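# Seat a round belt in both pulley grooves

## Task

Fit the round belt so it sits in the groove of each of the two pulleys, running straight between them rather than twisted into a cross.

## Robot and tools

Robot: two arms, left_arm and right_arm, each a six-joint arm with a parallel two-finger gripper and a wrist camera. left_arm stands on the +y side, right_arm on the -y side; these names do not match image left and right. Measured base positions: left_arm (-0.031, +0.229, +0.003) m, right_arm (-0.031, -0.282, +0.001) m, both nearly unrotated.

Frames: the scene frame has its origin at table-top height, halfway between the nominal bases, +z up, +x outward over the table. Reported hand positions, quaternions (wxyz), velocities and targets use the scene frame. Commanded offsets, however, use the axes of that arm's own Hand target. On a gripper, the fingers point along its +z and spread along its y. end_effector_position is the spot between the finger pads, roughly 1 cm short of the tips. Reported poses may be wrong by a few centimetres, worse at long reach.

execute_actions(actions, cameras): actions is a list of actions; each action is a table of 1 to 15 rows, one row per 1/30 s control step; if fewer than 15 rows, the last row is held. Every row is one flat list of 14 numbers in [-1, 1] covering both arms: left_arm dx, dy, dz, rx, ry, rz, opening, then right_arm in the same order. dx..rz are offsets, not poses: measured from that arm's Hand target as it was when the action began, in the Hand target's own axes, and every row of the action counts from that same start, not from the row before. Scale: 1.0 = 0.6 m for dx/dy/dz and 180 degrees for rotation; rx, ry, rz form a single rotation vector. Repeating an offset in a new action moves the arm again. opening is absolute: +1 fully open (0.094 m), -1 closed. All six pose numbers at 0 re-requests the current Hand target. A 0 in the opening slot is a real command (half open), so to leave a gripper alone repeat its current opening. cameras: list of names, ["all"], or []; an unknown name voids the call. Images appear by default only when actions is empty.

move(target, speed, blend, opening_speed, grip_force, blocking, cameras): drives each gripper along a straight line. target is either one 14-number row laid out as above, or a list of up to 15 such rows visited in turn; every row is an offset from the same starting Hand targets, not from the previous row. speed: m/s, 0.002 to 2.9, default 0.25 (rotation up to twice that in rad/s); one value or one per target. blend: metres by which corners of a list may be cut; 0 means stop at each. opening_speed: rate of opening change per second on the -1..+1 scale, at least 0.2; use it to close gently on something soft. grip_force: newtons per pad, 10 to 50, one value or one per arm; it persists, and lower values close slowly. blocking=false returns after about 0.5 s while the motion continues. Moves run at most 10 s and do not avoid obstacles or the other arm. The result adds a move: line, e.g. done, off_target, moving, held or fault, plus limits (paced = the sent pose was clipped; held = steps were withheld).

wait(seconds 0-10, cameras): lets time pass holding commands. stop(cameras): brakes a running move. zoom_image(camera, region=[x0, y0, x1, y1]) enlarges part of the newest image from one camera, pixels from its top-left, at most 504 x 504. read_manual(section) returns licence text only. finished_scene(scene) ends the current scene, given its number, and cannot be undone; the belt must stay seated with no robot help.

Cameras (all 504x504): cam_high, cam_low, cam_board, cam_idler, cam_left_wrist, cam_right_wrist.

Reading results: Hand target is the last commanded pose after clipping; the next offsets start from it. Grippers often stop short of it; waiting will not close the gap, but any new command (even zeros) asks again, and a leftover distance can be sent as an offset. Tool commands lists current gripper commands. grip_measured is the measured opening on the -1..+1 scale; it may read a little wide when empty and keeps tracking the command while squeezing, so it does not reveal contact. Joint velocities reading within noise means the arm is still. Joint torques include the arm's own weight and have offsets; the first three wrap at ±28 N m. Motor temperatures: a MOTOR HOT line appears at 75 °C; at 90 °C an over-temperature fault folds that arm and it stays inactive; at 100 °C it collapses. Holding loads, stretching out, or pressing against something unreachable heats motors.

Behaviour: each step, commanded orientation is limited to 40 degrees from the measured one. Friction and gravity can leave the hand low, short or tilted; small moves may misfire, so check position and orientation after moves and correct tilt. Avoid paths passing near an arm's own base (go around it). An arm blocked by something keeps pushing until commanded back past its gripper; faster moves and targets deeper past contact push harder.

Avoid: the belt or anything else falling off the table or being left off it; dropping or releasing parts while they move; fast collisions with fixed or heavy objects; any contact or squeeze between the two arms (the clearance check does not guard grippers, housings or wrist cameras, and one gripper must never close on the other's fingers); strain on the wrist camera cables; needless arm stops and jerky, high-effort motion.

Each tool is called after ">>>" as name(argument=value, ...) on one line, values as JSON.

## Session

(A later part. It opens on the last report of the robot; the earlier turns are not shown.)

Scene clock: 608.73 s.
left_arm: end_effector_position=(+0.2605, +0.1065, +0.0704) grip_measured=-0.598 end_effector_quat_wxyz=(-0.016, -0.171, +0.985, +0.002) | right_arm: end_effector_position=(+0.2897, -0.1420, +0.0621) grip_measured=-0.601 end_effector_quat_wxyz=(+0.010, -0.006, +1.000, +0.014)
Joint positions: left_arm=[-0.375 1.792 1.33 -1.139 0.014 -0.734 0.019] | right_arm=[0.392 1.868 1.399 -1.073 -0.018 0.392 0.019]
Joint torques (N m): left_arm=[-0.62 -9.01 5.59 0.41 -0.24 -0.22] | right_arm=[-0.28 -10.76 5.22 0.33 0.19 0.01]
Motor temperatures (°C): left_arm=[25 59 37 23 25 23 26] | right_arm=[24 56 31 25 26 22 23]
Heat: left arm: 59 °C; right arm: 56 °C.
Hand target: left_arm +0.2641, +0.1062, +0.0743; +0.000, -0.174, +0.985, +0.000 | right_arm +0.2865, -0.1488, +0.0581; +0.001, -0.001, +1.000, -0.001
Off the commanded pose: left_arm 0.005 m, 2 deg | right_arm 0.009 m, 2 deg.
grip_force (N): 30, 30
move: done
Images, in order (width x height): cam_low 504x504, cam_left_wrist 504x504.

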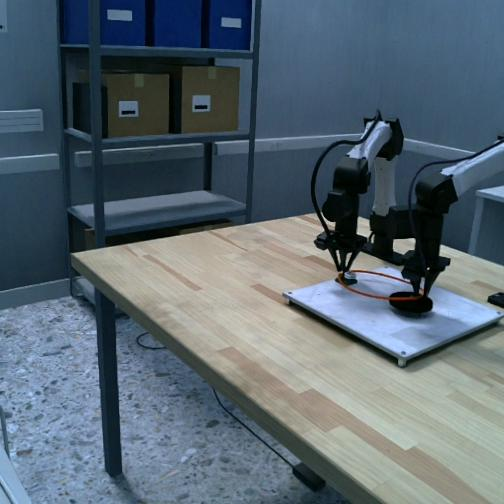

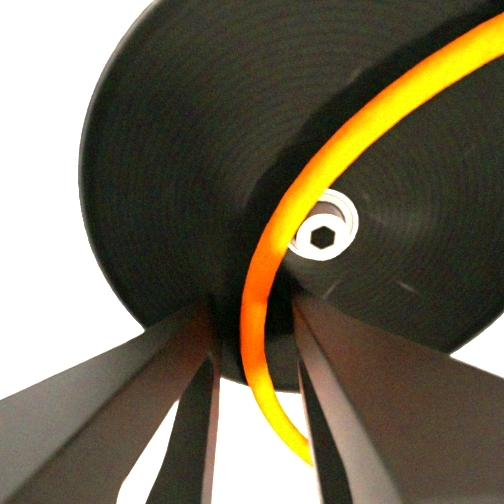

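Close, then lift.

>>> move(target=[[0,0,0,0,0,0,-0.95,0,0,0,0,0,0,-0.6],[0,0,-0.042,0,0,0,-0.95,0,0,0,0,0,0,-0.6]], speed=0.06, cameras=["cam_left_wrist","cam_board"])

Scene clock: 614.87 s.
left_arm: end_effector_position=(+0.2616, +0.1061, +0.0849) grip_measured=-0.888 end_effector_quat_wxyz=(-0.017, -0.171, +0.985, +0.002) | right_arm: end_effector_position=(+0.2897, -0.1422, +0.0621) grip_measured=-0.601 end_effector_quat_wxyz=(+0.010, -0.006, +1.000, +0.013)
Joint positions: left_arm=[-0.375 1.786 1.383 -1.198 0.014 -0.734 0.005] | right_arm=[0.392 1.868 1.399 -1.074 -0.017 0.392 0.019]
Joint torques (N m): left_arm=[-0.65 -9.95 8.21 0.08 -0.25 -0.22] | right_arm=[-0.23 -10.77 5.44 0.34 0.21 0.05]
Motor temperatures (°C): left_arm=[25 61 37 23 25 23 26] | right_arm=[24 56 31 25 26 22 23]
Heat: left arm: 61 °C; right arm: 56 °C.
Hand target: left_arm +0.2641, +0.1062, +0.0994; +0.000, -0.174, +0.985, +0.000 | right_arm +0.2865, -0.1488, +0.0581; +0.001, -0.001, +1.000, -0.001
Off the commanded pose: left_arm 0.015 m, 2 deg | right_arm 0.008 m, 2 deg.
grip_force (N): 30, 30
move: off_target (left_arm)
Images, in order (width x height): cam_board 504x504, cam_left_wrist 504x504.

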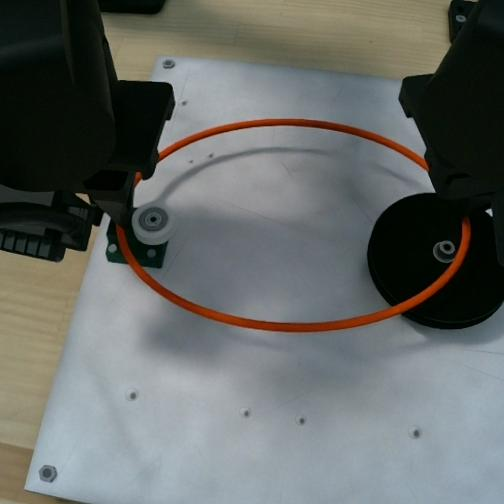

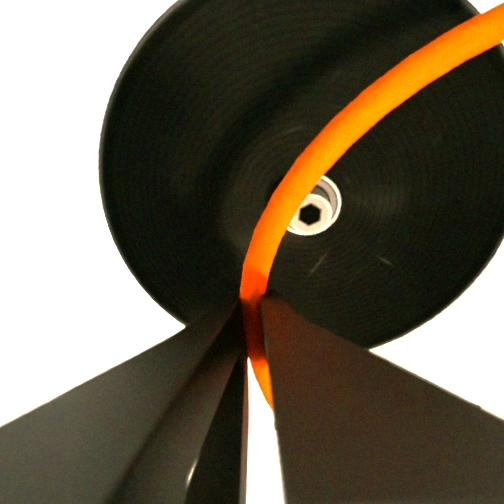

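>>> move(target=[[0,0,0.034,0,0,0,-0.95,0,0,0,0,0,0,-0.6],[0,0,0.034,0,0,0,-0.5,0,0,0,0,0,0,-0.6],[0,0,-0.03,0,0,0,-0.5,0,0,0,0,0,0,-0.6],[0.069,-0.044,-0.03,0,0,-0.189,-0.5,0,0,0,0,0,0,-0.6]], speed=0.12, cameras=["cam_left_wrist","cam_board"])

Scene clock: 652.37 s.
left_arm: end_effector_position=(+0.2373, +0.0641, +0.1098) grip_measured=-0.502 end_effector_quat_wxyz=(-0.010, -0.451, +0.893, +0.002) | right_arm: end_effector_position=(+0.2890, -0.1441, +0.0620) grip_measured=-0.601 end_effector_quat_wxyz=(+0.009, -0.006, +1.000, +0.008)
Joint positions: left_arm=[-0.529 1.749 1.438 -1.272 0.014 -1.478 0.023] | right_arm=[0.392 1.868 1.399 -1.079 -0.008 0.392 0.019]
Joint torques (N m): left_arm=[-0.58 -9.74 5.67 0.17 -0.27 -0.23] | right_arm=[-0.25 -10.56 5.39 0.43 0.08 0.01]
Motor temperatures (°C): left_arm=[25 66 39 23 25 23 27] | right_arm=[24 56 31 25 25 22 23]
Heat: left arm: 66 °C; right arm: 56 °C.
Hand target: left_arm +0.2342, +0.0672, +0.1174; +0.000, -0.454, +0.891, +0.000 | right_arm +0.2864, -0.1488, +0.0581; +0.001, -0.001, +1.000, -0.001
Off the commanded pose: left_arm 0.009 m, 1 deg | right_arm 0.007 m, 1 deg.
grip_force (N): 30, 30
move: done
Images, in order (width x height): cam_board 504x504, cam_left_wrist 504x504.

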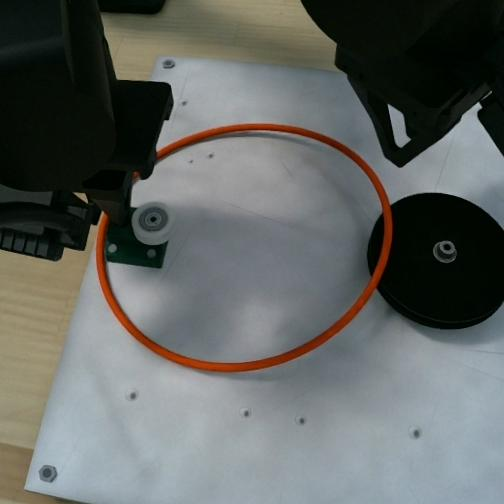

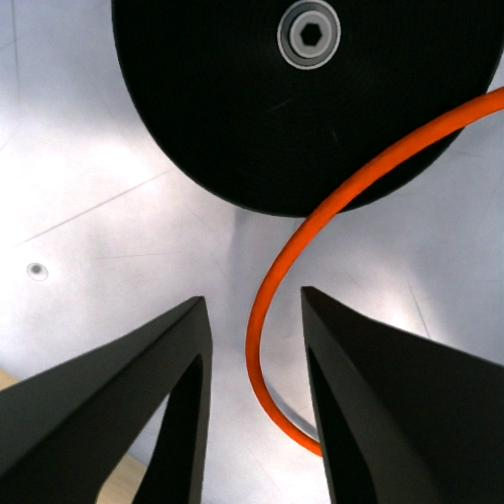

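>>> move(target=[[0.033,0,0,0,0,0,-0.5,0,0,0,0,0,0,-0.6],[0.033,0,0.08,0,0,0,-0.5,0,0,0,0,0,0,-0.6]], speed=0.12, cameras=["cam_left_wrist","cam_low","cam_right_wrist"])

>>> zoom_image(camera="cam_low", region=[330, 220, 450, 320])

Scene clock: 667.17 s.
left_arm: end_effector_position=(+0.2195, +0.0512, +0.0702) grip_measured=-0.502 end_effector_quat_wxyz=(-0.009, -0.450, +0.893, +0.003) | right_arm: end_effector_position=(+0.2890, -0.1441, +0.0620) grip_measured=-0.601 end_effector_quat_wxyz=(+0.009, -0.006, +1.000, +0.008)
Joint positions: left_arm=[-0.595 1.743 1.271 -1.112 0.014 -1.543 0.023] | right_arm=[0.392 1.868 1.399 -1.079 -0.008 0.392 0.019]
Joint torques (N m): left_arm=[-0.49 -7.32 5.65 0.43 -0.26 -0.24] | right_arm=[-0.24 -10.65 5.41 0.36 0.1 -0.01]
Motor temperatures (°C): left_arm=[25 63 38 23 25 23 26] | right_arm=[24 56 31 25 25 22 23]
Heat: left arm: 63 °C; right arm: 56 °C.
Hand target: left_arm +0.2226, +0.0511, +0.0693; +0.000, -0.454, +0.891, +0.000 | right_arm +0.2864, -0.1488, +0.0581; +0.001, -0.001, +1.000, -0.001
Off the commanded pose: left_arm 0.003 m, 1 deg | right_arm 0.007 m, 1 deg.
grip_force (N): 30, 30
move: done
Images, in order (width x height): cam_low 504x504, cam_left_wrist 504x504, cam_right_wrist 504x504.

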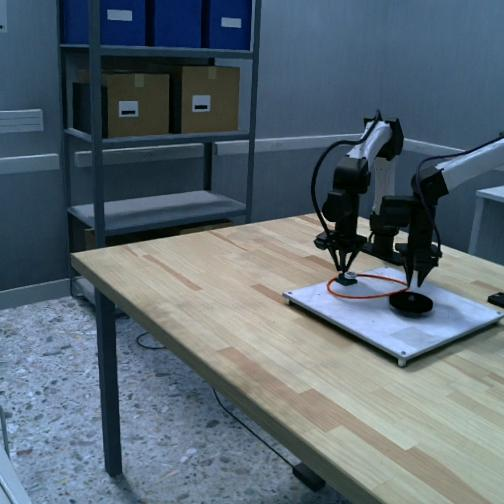

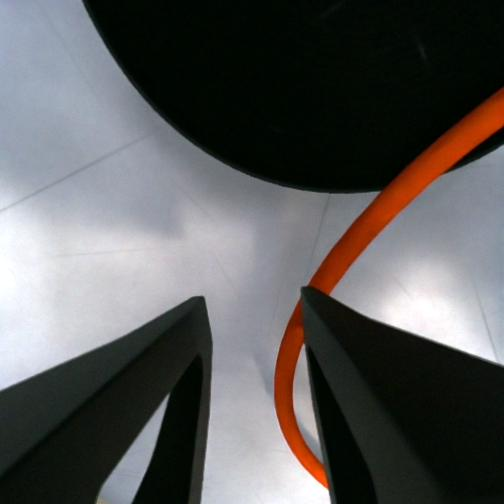

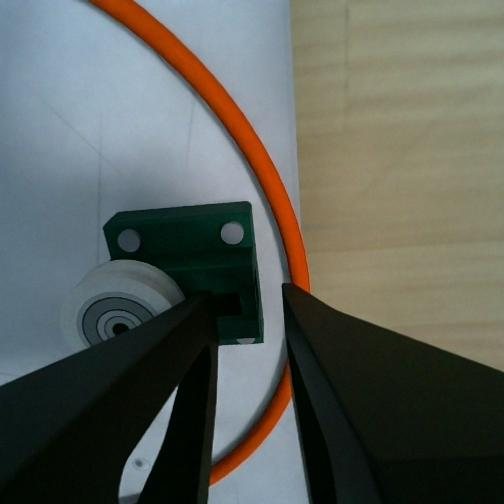

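Scaled by 4.200 from the camera's 504x504 image, which has a finer 720x720 frame.

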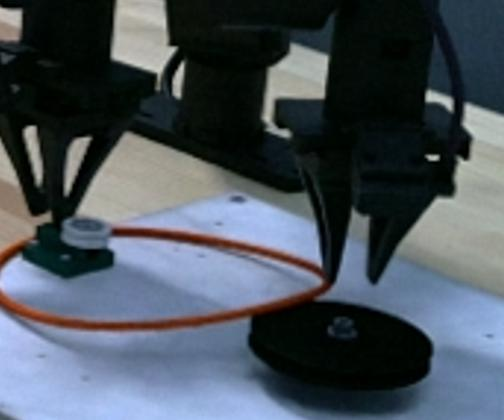

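>>> move(target=[[0,0,-0.03,0,0,0,-0.5,0,0,0,0,0,0,-0.6],[-0.01,-0.024,-0.03,0,0,0,-0.5,0,0,0,0,0,0,-0.6],[-0.01,-0.024,0.0,0,0,0,-0.5,0,0,0,0,0,0,-0.6]], speed=0.12, cameras=["cam_left_wrist","cam_board","cam_idler"])

Scene clock: 678.13 s.
left_arm: end_effector_position=(+0.2337, +0.0460, +0.0735) grip_measured=-0.502 end_effector_quat_wxyz=(-0.006, -0.455, +0.890, -0.002) | right_arm: end_effector_position=(+0.2890, -0.1441, +0.0620) grip_measured=-0.601 end_effector_quat_wxyz=(+0.009, -0.006, +1.000, +0.008)
Joint positions: left_arm=[-0.583 1.784 1.334 -1.123 0.013 -1.543 0.023] | right_arm=[0.392 1.868 1.399 -1.079 -0.008 0.392 0.019]
Joint torques (N m): left_arm=[0.16 -6.67 5.83 0.44 -0.27 -0.02] | right_arm=[-0.4 -10.63 5.29 0.42 0.08 0.01]
Motor temperatures (°C): left_arm=[25 62 38 23 25 23 26] | right_arm=[24 56 31 25 25 22 23]
Heat: left arm: 62 °C; right arm: 56 °C.
Hand target: left_arm +0.2378, +0.0476, +0.0694; +0.000, -0.454, +0.891, +0.000 | right_arm +0.2864, -0.1488, +0.0581; +0.001, -0.001, +1.000, -0.001
Off the commanded pose: left_arm 0.006 m, 1 deg | right_arm 0.007 m, 1 deg.
grip_force (N): 30, 30
move: done
Images, in order (width x height): cam_board 504x504, cam_idler 504x504, cam_left_wrist 504x504.

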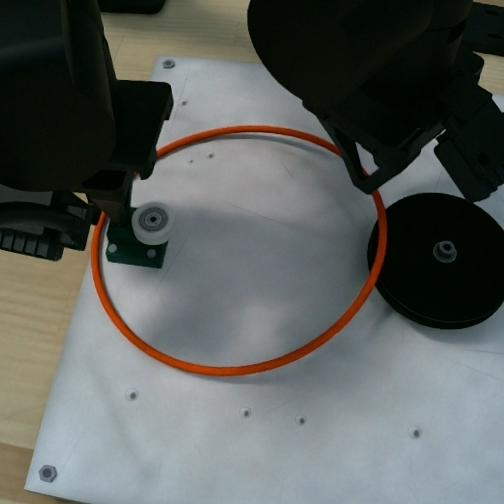

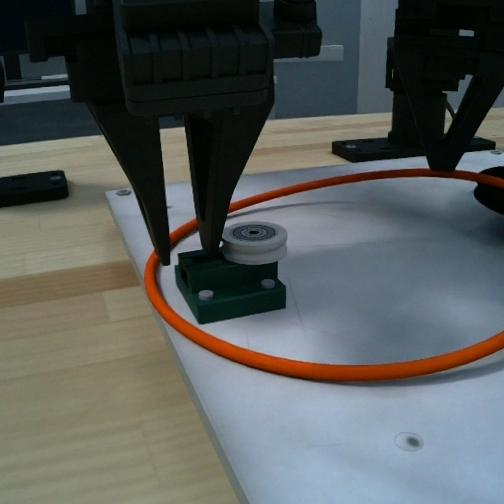

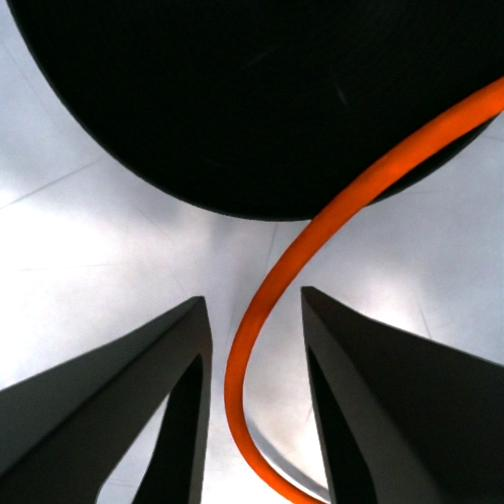

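>>> move(target=[[0,0,0.017,0,0,0,-0.5,0,0,0,0,0,0,-0.6],[0,0,0.017,0,0,0,-0.95,0,0,0,0,0,0,-0.6]], speed=0.12, cameras=["cam_left_wrist"])

Scene clock: 691.13 s.
left_arm: end_effector_position=(+0.2347, +0.0454, +0.0645) grip_measured=-0.887 end_effector_quat_wxyz=(-0.005, -0.455, +0.890, -0.005) | right_arm: end_effector_position=(+0.2890, -0.1441, +0.0620) grip_measured=-0.601 end_effector_quat_wxyz=(+0.009, -0.006, +1.000, +0.008)
Joint positions: left_arm=[-0.583 1.791 1.306 -1.082 0.013 -1.543 0.005] | right_arm=[0.392 1.868 1.399 -1.079 -0.008 0.392 0.019]
Joint torques (N m): left_arm=[0.14 -6.5 5.63 0.46 -0.26 -0.05] | right_arm=[-0.1 -10.59 5.39 0.36 0.1 0.04]
Motor temperatures (°C): left_arm=[25 58 38 23 25 23 26] | right_arm=[24 56 31 25 25 22 23]
Heat: left arm: 58 °C; right arm: 56 °C.
Hand target: left_arm +0.2378, +0.0476, +0.0592; +0.000, -0.454, +0.891, +0.000 | right_arm +0.2864, -0.1488, +0.0581; +0.001, -0.001, +1.000, -0.001
Off the commanded pose: left_arm 0.007 m, 1 deg | right_arm 0.007 m, 1 deg.
grip_force (N): 30, 30
move: done
Images, in order (width x height): cam_left_wrist 504x504.

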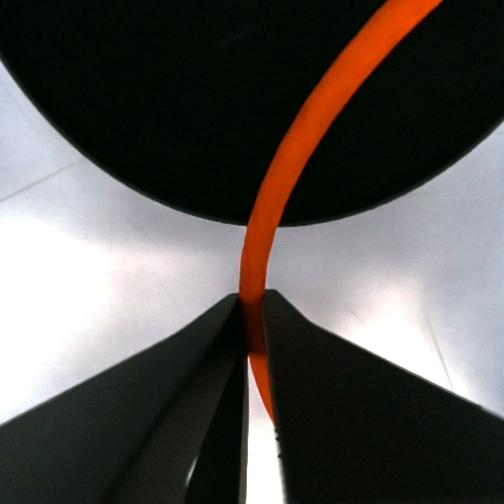

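>>> move(target=[[0,0,-0.1097,0,0,0,-0.95,0,0,0,0,0,0,-0.6],[-0.1174,-0.0424,-0.1097,0,0,0.217,-0.95,0,0,0,0,0,0,-0.6],[-0.216,-0.0986,-0.1097,0,0,0.439,-0.95,0,0,0,0,0,0,-0.6]], blend=[0.01,0.01,0], speed=0.13, cameras=["cam_left_wrist","cam_board","cam_idler","cam_low"])

>>> zoom_image(camera="cam_low", region=[330, 220, 450, 320])

Scene clock: 715.73 s.
left_arm: end_effector_position=(+0.3583, +0.1098, +0.1247) grip_measured=-0.888 end_effector_quat_wxyz=(+0.004, +0.215, +0.976, -0.010) | right_arm: end_effector_position=(+0.2894, -0.1439, +0.0620) grip_measured=-0.601 end_effector_quat_wxyz=(+0.010, -0.006, +1.000, +0.009)
Joint positions: left_arm=[-0.274 2.105 1.982 -1.438 0.02 0.145 0.005] | right_arm=[0.392 1.868 1.399 -1.077 -0.009 0.392 0.019]
Joint torques (N m): left_arm=[1.18 -8.7 8.58 0.18 -0.27 0.08] | right_arm=[-0.14 -10.8 5.3 0.39 0.13 -0.01]
Motor temperatures (°C): left_arm=[25 57 38 23 25 23 27] | right_arm=[24 56 31 25 25 22 23]
Heat: left arm: 57 °C; right arm: 56 °C.
Hand target: left_arm +0.3617, +0.1178, +0.1250; +0.000, +0.216, +0.976, +0.000 | right_arm +0.2865, -0.1488, +0.0581; +0.002, -0.001, +1.000, -0.001
Off the commanded pose: left_arm 0.009 m, 1 deg | right_arm 0.007 m, 2 deg.
grip_force (N): 30, 30
move: done
Images, in order (width x height): cam_low 504x504, cam_board 504x504, cam_idler 504x504, cam_left_wrist 504x504.

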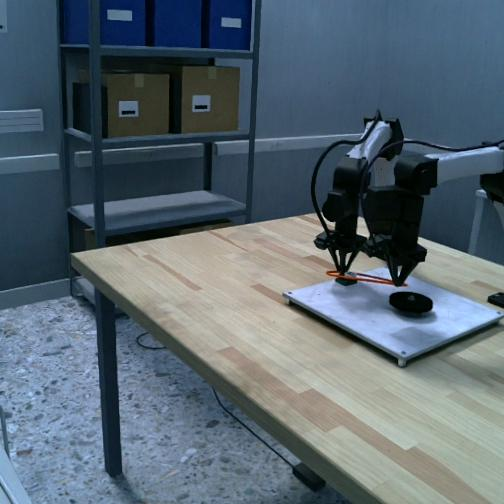

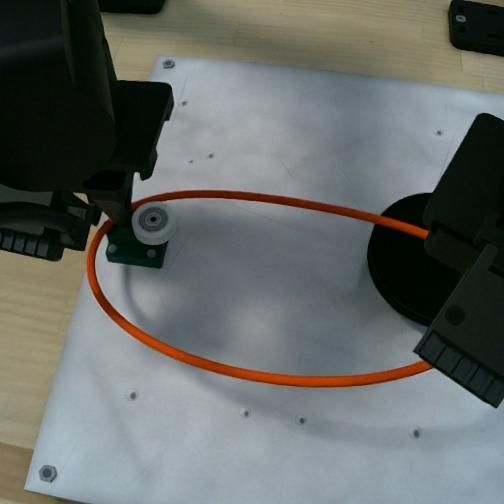

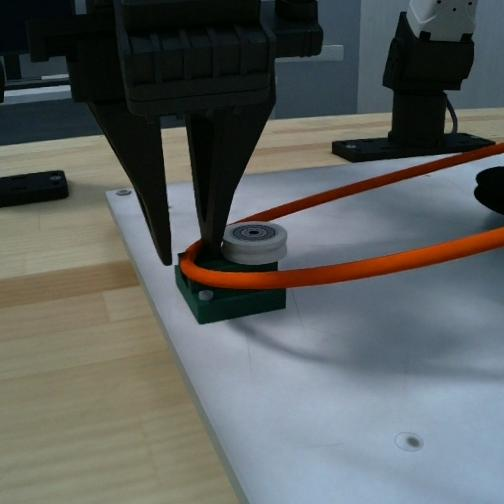

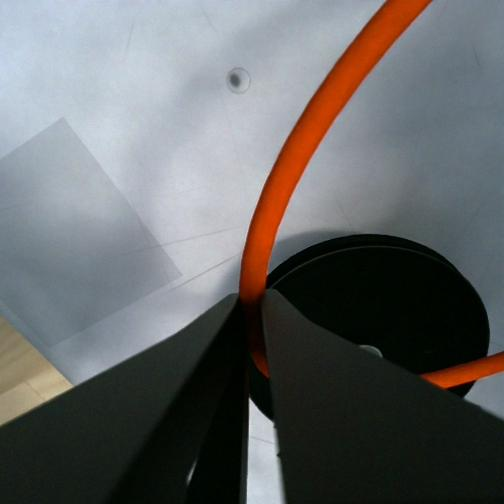

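Scaled by 4.200 from the camera's 504x504 image, which has a finer 720x720 frame.

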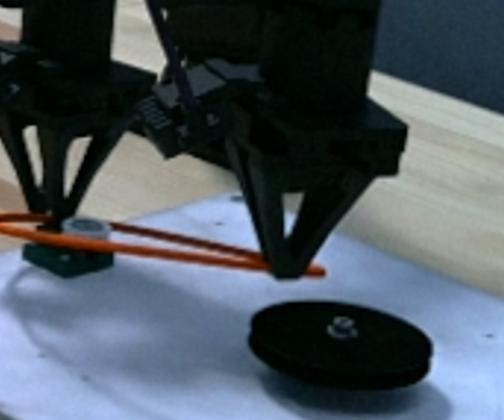

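>>> move(target=[[0,0,0.093,0,0,0,-0.95,0,0,0,0,0,0,-0.6],[0.0495,0.06,0.093,0,0,-0.111,-0.95,0,0,0,0,0,0,-0.6]], blend=[0.005,0], speed=0.1, cameras=["cam_left_wrist","cam_board","cam_right_wrist","cam_low"])

>>> zoom_image(camera="cam_low", region=[330, 220, 450, 320])

Scene clock: 729.13 s.
left_arm: end_effector_position=(+0.3399, +0.1444, +0.0665) grip_measured=-0.888 end_effector_quat_wxyz=(-0.026, +0.056, +0.998, -0.030) | right_arm: end_effector_position=(+0.2904, -0.1413, +0.0621) grip_measured=-0.601 end_effector_quat_wxyz=(+0.011, -0.006, +1.000, +0.015)
Joint positions: left_arm=[-0.179 2.05 1.666 -1.23 0.066 -0.08 0.005] | right_arm=[0.392 1.868 1.399 -1.07 -0.02 0.392 0.019]
Joint torques (N m): left_arm=[2.04 -11.12 4.94 0.61 -0.71 -0.14] | right_arm=[-0.13 -10.62 5.39 0.32 0.24 -0.01]
Motor temperatures (°C): left_arm=[25 59 38 23 25 23 27] | right_arm=[24 56 31 25 25 22 23]
Heat: left arm: 59 °C; right arm: 56 °C.
Hand target: left_arm +0.3501, +0.1630, +0.0693; +0.001, +0.044, +0.999, +0.000 | right_arm +0.2865, -0.1488, +0.0581; +0.001, -0.001, +1.000, -0.001
Off the commanded pose: left_arm 0.021 m, 5 deg | right_arm 0.009 m, 2 deg.
grip_force (N): 30, 30
move: off_target (left_arm)
Images, in order (width x height): cam_low 504x504, cam_board 504x504, cam_left_wrist 504x504, cam_right_wrist 504x504.

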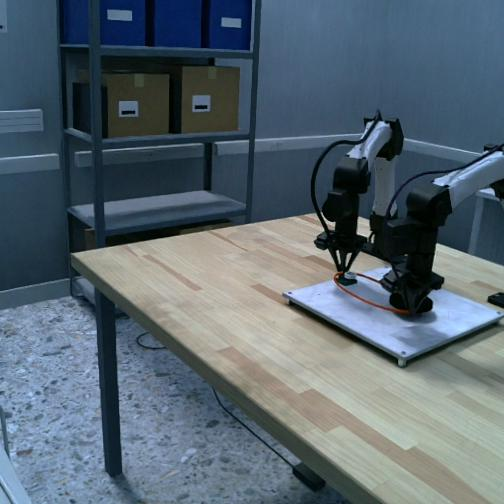

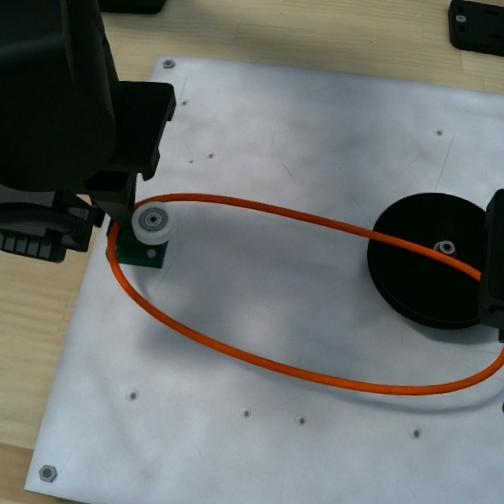

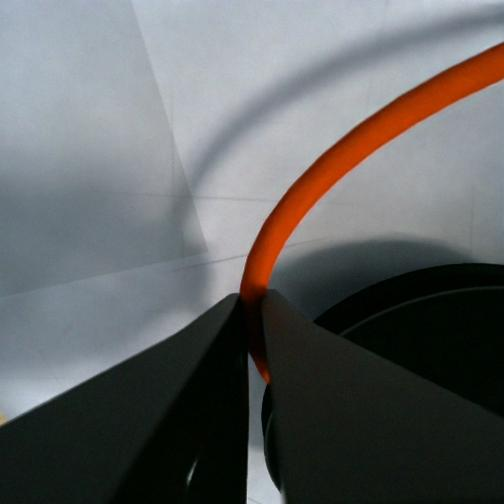

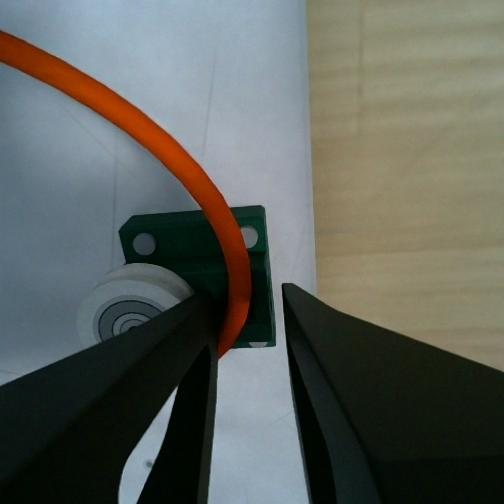

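Scaled by 4.200 from the camera's 504x504 image, which has a finer 720x720 frame.

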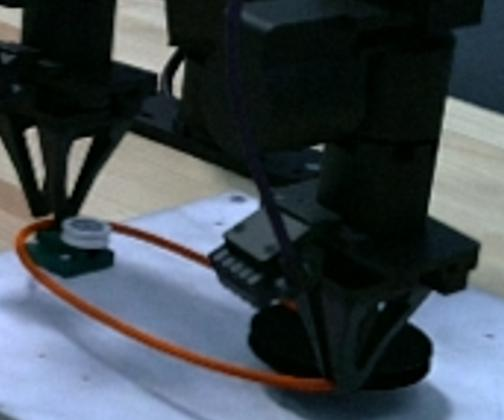

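>>> move(target=[[0.078,0.03,0.0,0,0,-0.167,-0.95,0,0,0,0,0,0,-0.6],[0.155,0.0115,0.0,0,0,-0.278,-0.95,0,0,0,0,0,0,-0.6]], blend=[0.01,0], speed=0.1, cameras=["cam_left_wrist","cam_board","cam_right_wrist","cam_low"])

>>> zoom_image(camera="cam_low", region=[330, 220, 450, 320])

Scene clock: 744.20 s.
left_arm: end_effector_position=(+0.2800, +0.1634, +0.0685) grip_measured=-0.888 end_effector_quat_wxyz=(+0.016, -0.374, +0.926, -0.042) | right_arm: end_effector_position=(+0.2911, -0.1410, +0.0621) grip_measured=-0.601 end_effector_quat_wxyz=(+0.012, -0.005, +1.000, +0.016)
Joint positions: left_arm=[-0.163 1.706 1.217 -1.01 0.055 -0.948 0.005] | right_arm=[0.392 1.868 1.399 -1.067 -0.02 0.393 0.019]
Joint torques (N m): left_arm=[-0.02 -8.75 4.52 -0.22 -0.63 -0.23] | right_arm=[-0.24 -10.66 5.48 0.28 0.24 -0.04]
Motor temperatures (°C): left_arm=[25 64 38 23 25 23 27] | right_arm=[24 56 31 25 25 22 23]
Heat: left arm: 64 °C; right arm: 56 °C.
Hand target: left_arm +0.2580, +0.1779, +0.0693; +0.000, -0.383, +0.924, +0.000 | right_arm +0.2865, -0.1488, +0.0581; +0.002, +0.000, +1.000, -0.001
Off the commanded pose: left_arm 0.026 m, 5 deg | right_arm 0.010 m, 2 deg.
grip_force (N): 30, 30
move: off_target (left_arm)
Images, in order (width x height): cam_low 504x504, cam_board 504x504, cam_left_wrist 504x504, cam_right_wrist 504x504.

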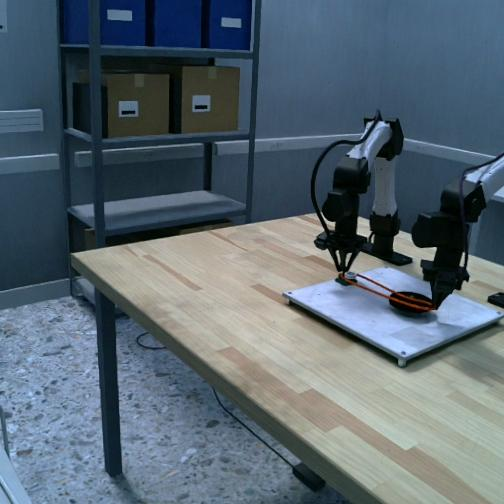

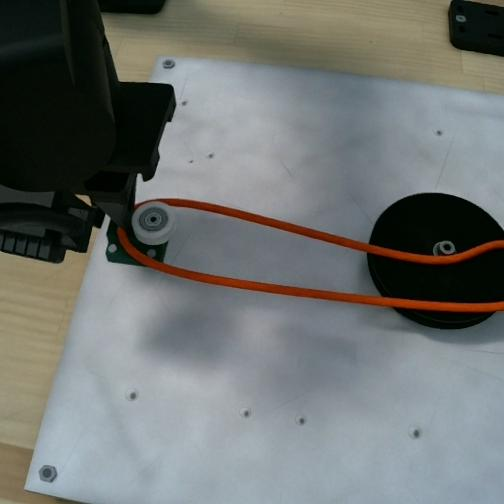

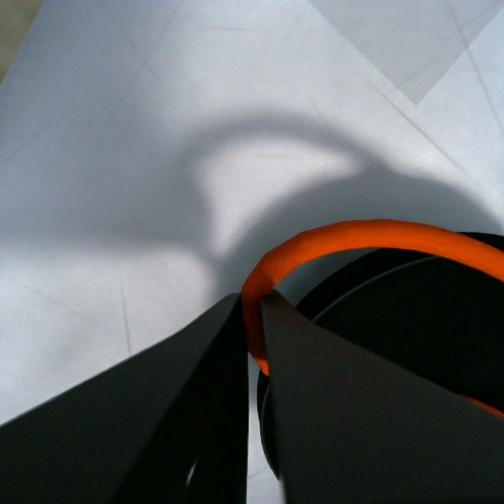

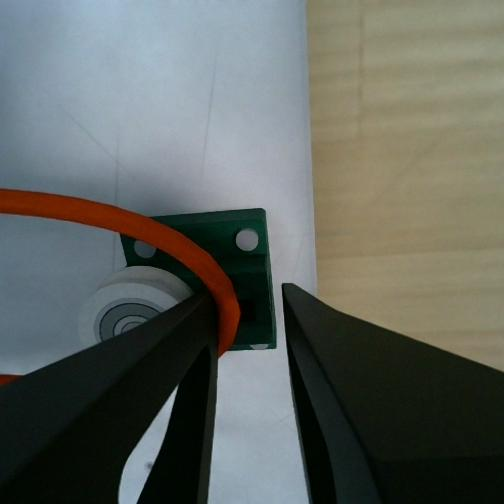

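Scaled by 4.200 from the camera's 504x504 image, which has a finer 720x720 frame.

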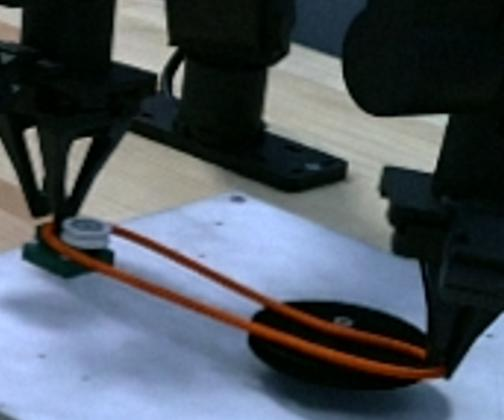

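>>> move(target=[[-0.003,-0.05,-0.04,0,0,0,-0.95,0,0,0,0,0,0,-0.6],[-0.005,-0.094,-0.093,0,0,0,-0.95,0,0,0,0,0,0,-0.6],[-0.005,-0.094,-0.093,0,0,0,-0.95,0,0,0,0,0,0,-0.95]], speed=0.1, opening_speed=0.5, cameras=["cam_left_wrist","cam_board","cam_right_wrist","cam_idler"])

Scene clock: 785.57 s.
left_arm: end_effector_position=(+0.2962, +0.1326, +0.1231) grip_measured=-0.888 end_effector_quat_wxyz=(-0.009, -0.373, +0.928, -0.019) | right_arm: end_effector_position=(+0.2908, -0.1397, +0.0622) grip_measured=-0.896 end_effector_quat_wxyz=(+0.011, -0.005, +1.000, +0.020)
Joint positions: left_arm=[-0.251 1.828 1.586 -1.321 0.042 -1.03 0.005] | right_arm=[0.392 1.868 1.399 -1.065 -0.028 0.393 0.005]
Joint torques (N m): left_arm=[0.1 -7.04 8.59 0.16 -0.51 -0.3] | right_arm=[0.05 -10.78 5.31 0.31 0.26 0.05]
Motor temperatures (°C): left_arm=[25 59 36 23 25 23 27] | right_arm=[24 56 31 25 25 22 23]
Heat: left arm: 59 °C; right arm: 56 °C.
Hand target: left_arm +0.3000, +0.1401, +0.1250; +0.000, -0.383, +0.924, +0.000 | right_arm +0.2865, -0.1488, +0.0581; +0.002, +0.000, +1.000, -0.001
Off the commanded pose: left_arm 0.009 m, 3 deg | right_arm 0.011 m, 3 deg.
grip_force (N): 30, 30
move: off_target (left_arm, right_arm)
Images, in order (width x height): cam_board 504x504, cam_idler 504x504, cam_left_wrist 504x504, cam_right_wrist 504x504.

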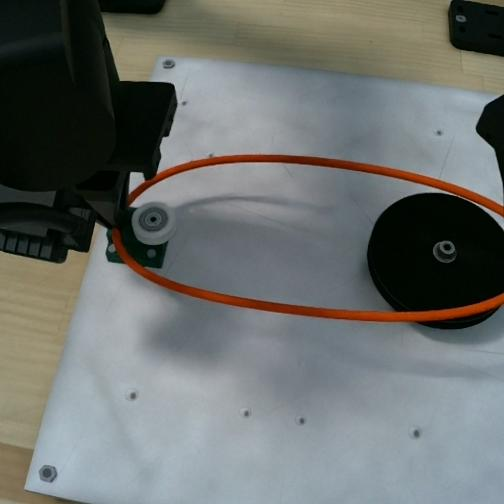

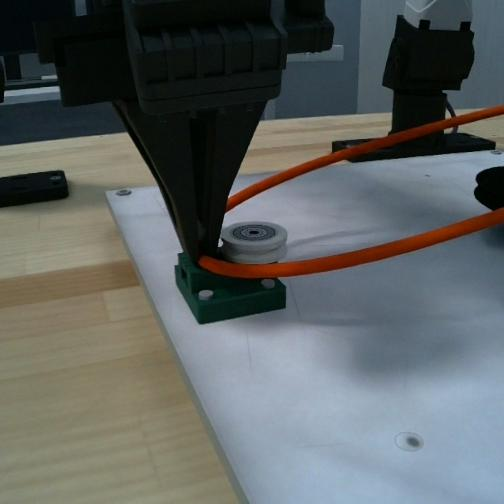

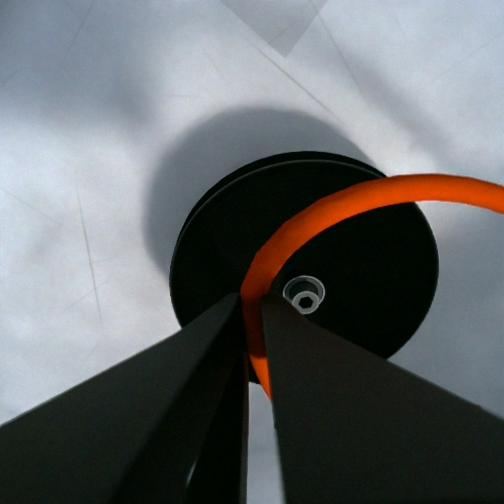

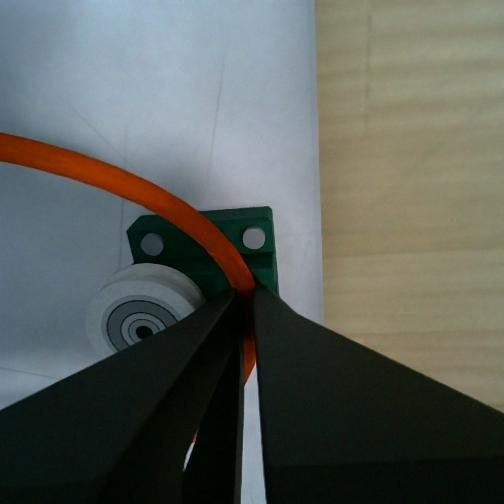

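>>> move(target=[[0,0,0,0,0,0,-0.95,0,0,-0.092,0,0,0,-0.95],[0.0907,0.0625,0,0,0,-0.056,-0.95,-0.025,0.16,-0.092,0,0,0,-0.95]], speed=0.1, cameras=["cam_left_wrist","cam_board","cam_right_wrist","cam_low"])

>>> zoom_image(camera="cam_low", region=[330, 220, 450, 320])

Scene clock: 810.97 s.
left_arm: end_effector_position=(+0.2324, +0.1281, +0.1201) grip_measured=-0.888 end_effector_quat_wxyz=(-0.017, -0.457, +0.889, +0.008) | right_arm: end_effector_position=(+0.2977, -0.0549, +0.1085) grip_measured=-0.903 end_effector_quat_wxyz=(-0.005, -0.006, +1.000, -0.001)
Joint positions: left_arm=[-0.342 1.643 1.358 -1.321 0.014 -1.307 0.005] | right_arm=[0.592 2.086 1.894 -1.388 -0.003 0.592 0.005]
Joint torques (N m): left_arm=[-0.72 -8.47 5.59 0.39 -0.26 -0.28] | right_arm=[0.38 -12.92 8.85 0.33 0.11 0.07]
Motor temperatures (°C): left_arm=[25 56 40 23 25 23 27] | right_arm=[24 56 32 25 26 22 24]
Heat: left arm: 56 °C; right arm: 56 °C.
Hand target: left_arm +0.2350, +0.1282, +0.1250; +0.000, -0.463, +0.886, +0.000 | right_arm +0.3013, -0.0528, +0.1130; +0.001, +0.000, +1.000, -0.001
Off the commanded pose: left_arm 0.005 m, 2 deg | right_arm 0.006 m, 1 deg.
grip_force (N): 30, 30
move: done
Images, in order (width x height): cam_low 504x504, cam_board 504x504, cam_left_wrist 504x504, cam_right_wrist 504x504.

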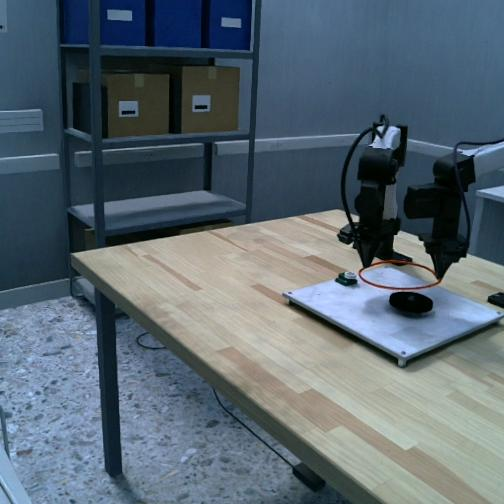

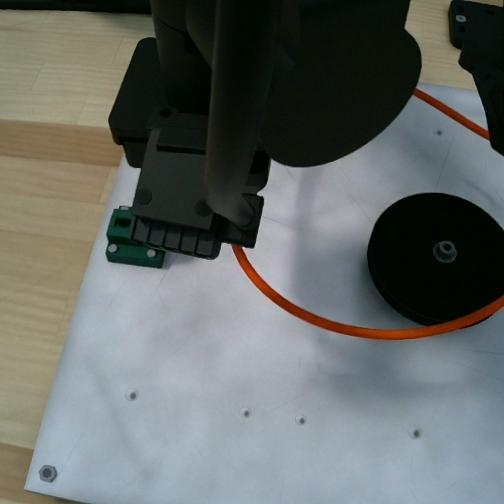

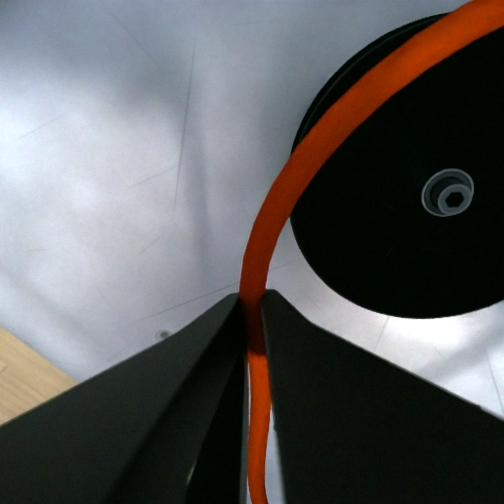

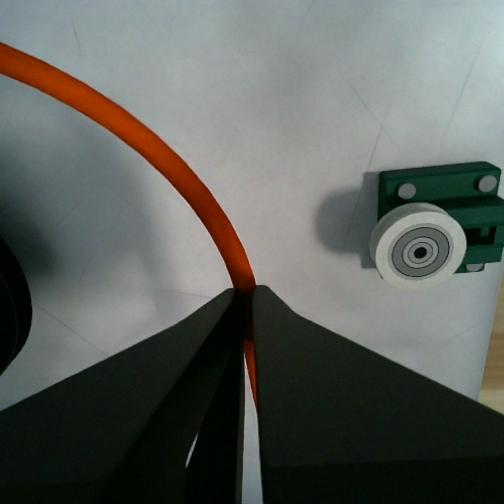

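Scaled by 4.200 from the camera's 504x504 image, which has a finer 720x720 frame.

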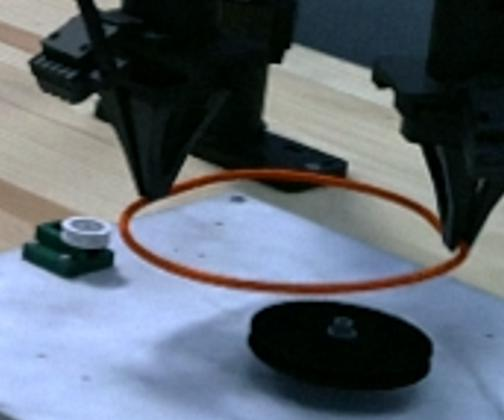

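>>> move(target=[[-0.0477,0.0192,0,0,0,0,-0.95,-0.012,0.047,0,0,0,0,-0.95],[-0.0477,0.0192,0.05,0,0,0,-0.95,-0.012,0.047,0.035,0,0,0,-0.95]], speed=0.1, cameras=["cam_left_wrist","cam_board","cam_right_wrist","cam_low"])

>>> zoom_image(camera="cam_low", region=[330, 220, 450, 320])

Scene clock: 831.73 s.
left_arm: end_effector_position=(+0.2372, +0.1569, +0.0926) grip_measured=-0.888 end_effector_quat_wxyz=(-0.015, -0.463, +0.886, +0.007) | right_arm: end_effector_position=(+0.3071, -0.0262, +0.0939) grip_measured=-0.903 end_effector_quat_wxyz=(-0.004, -0.005, +1.000, -0.001)
Joint positions: left_arm=[-0.242 1.634 1.238 -1.207 0.01 -1.219 0.005] | right_arm=[0.636 2.193 2.004 -1.388 -0.002 0.636 0.005]
Joint torques (N m): left_arm=[0.08 -7.56 5.71 0.45 -0.22 -0.09] | right_arm=[0.44 -14.68 5.41 0.51 0.06 0.03]
Motor temperatures (°C): left_arm=[25 56 38 23 25 23 27] | right_arm=[24 59 33 25 25 22 24]
Heat: left arm: 56 °C; right arm: 59 °C.
Hand target: left_arm +0.2420, +0.1582, +0.0950; +0.000, -0.463, +0.886, -0.001 | right_arm +0.3084, -0.0246, +0.0921; +0.001, -0.001, +1.000, -0.001
Off the commanded pose: left_arm 0.005 m, 2 deg | right_arm 0.003 m, 1 deg.
grip_force (N): 30, 30
move: done
Images, in order (width x height): cam_low 504x504, cam_board 504x504, cam_left_wrist 504x504, cam_right_wrist 504x504.

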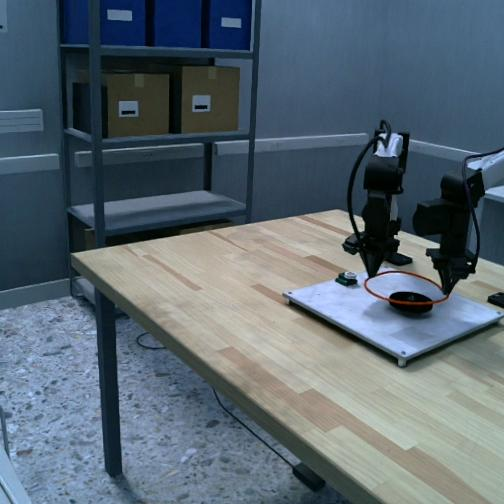

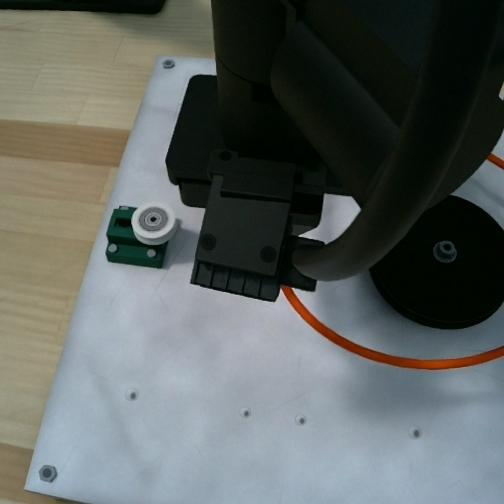

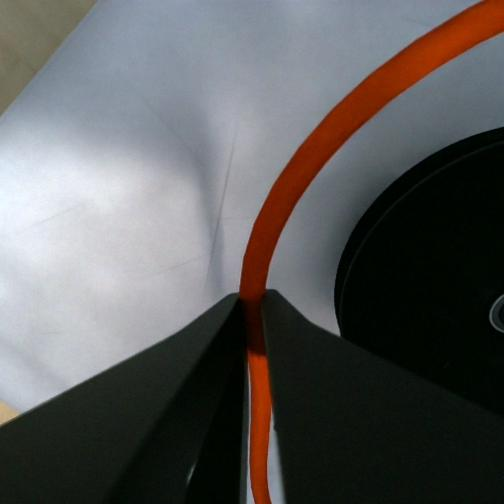

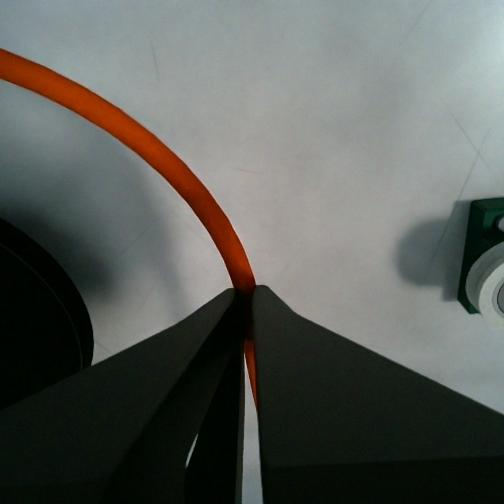

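Scaled by 4.200 from the camera's 504x504 image, which has a finer 720x720 frame.

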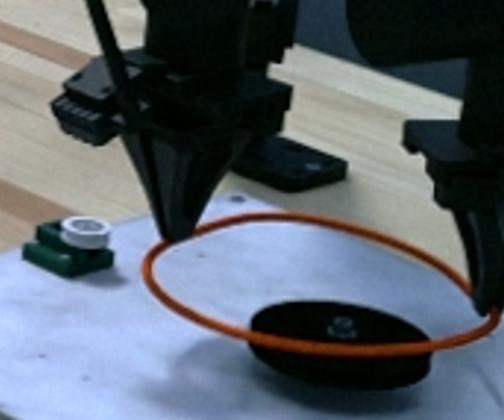

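>>> move(target=[0,0,0.065,0,0,0,-0.95,0,0,0.06,0,0,0,-0.95], speed=0.1, cameras=["cam_left_wrist","cam_board","cam_right_wrist","cam_low"])

>>> zoom_image(camera="cam_low", region=[330, 220, 450, 320])

Scene clock: 839.50 s.
left_arm: end_effector_position=(+0.2377, +0.1568, +0.0600) grip_measured=-0.888 end_effector_quat_wxyz=(-0.006, -0.463, +0.886, -0.001) | right_arm: end_effector_position=(+0.3075, -0.0259, +0.0598) grip_measured=-0.903 end_effector_quat_wxyz=(-0.002, -0.005, +1.000, +0.000)
Joint positions: left_arm=[-0.242 1.641 1.114 -1.051 0.01 -1.219 0.005] | right_arm=[0.636 2.193 1.868 -1.248 -0.002 0.636 0.005]
Joint torques (N m): left_arm=[0.05 -5.42 5.7 0.5 -0.21 -0.08] | right_arm=[0.28 -14.31 5.34 0.53 0.05 0.12]
Motor temperatures (°C): left_arm=[25 57 38 23 25 23 27] | right_arm=[24 62 33 25 25 22 24]
Heat: left arm: 57 °C; right arm: 62 °C.
Hand target: left_arm +0.2419, +0.1582, +0.0560; +0.000, -0.463, +0.886, +0.000 | right_arm +0.3086, -0.0246, +0.0561; +0.001, -0.001, +1.000, -0.001
Off the commanded pose: left_arm 0.006 m, 1 deg | right_arm 0.004 m, 1 deg.
grip_force (N): 30, 30
move: done
Images, in order (width x height): cam_low 504x504, cam_board 504x504, cam_left_wrist 504x504, cam_right_wrist 504x504.

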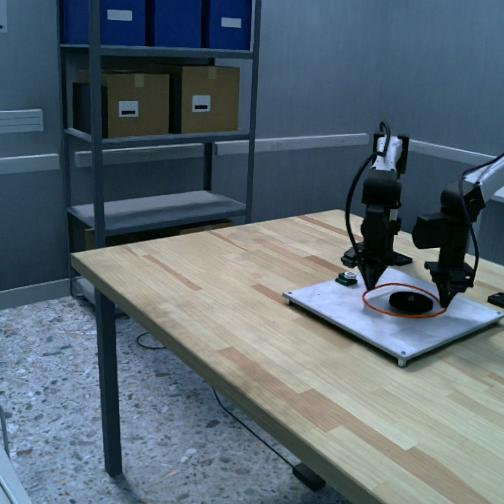

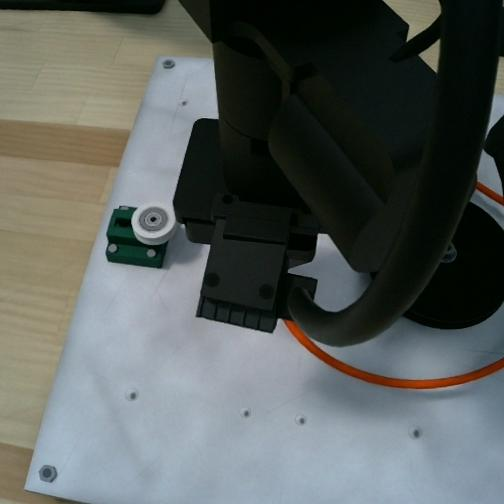

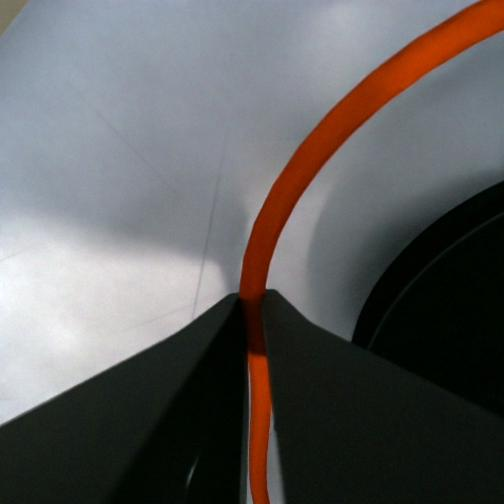

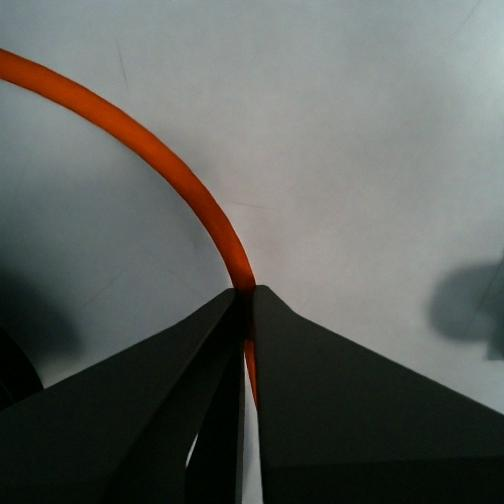

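Scaled by 4.200 from the camera's 504x504 image, which has a finer 720x720 frame.

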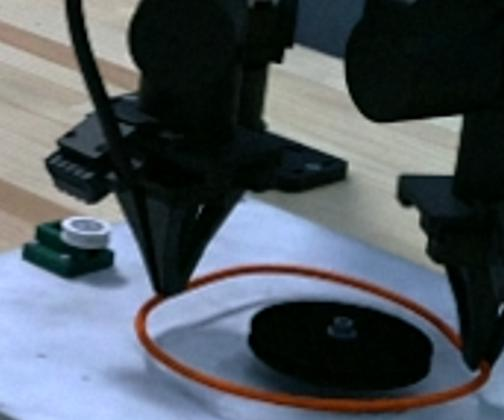

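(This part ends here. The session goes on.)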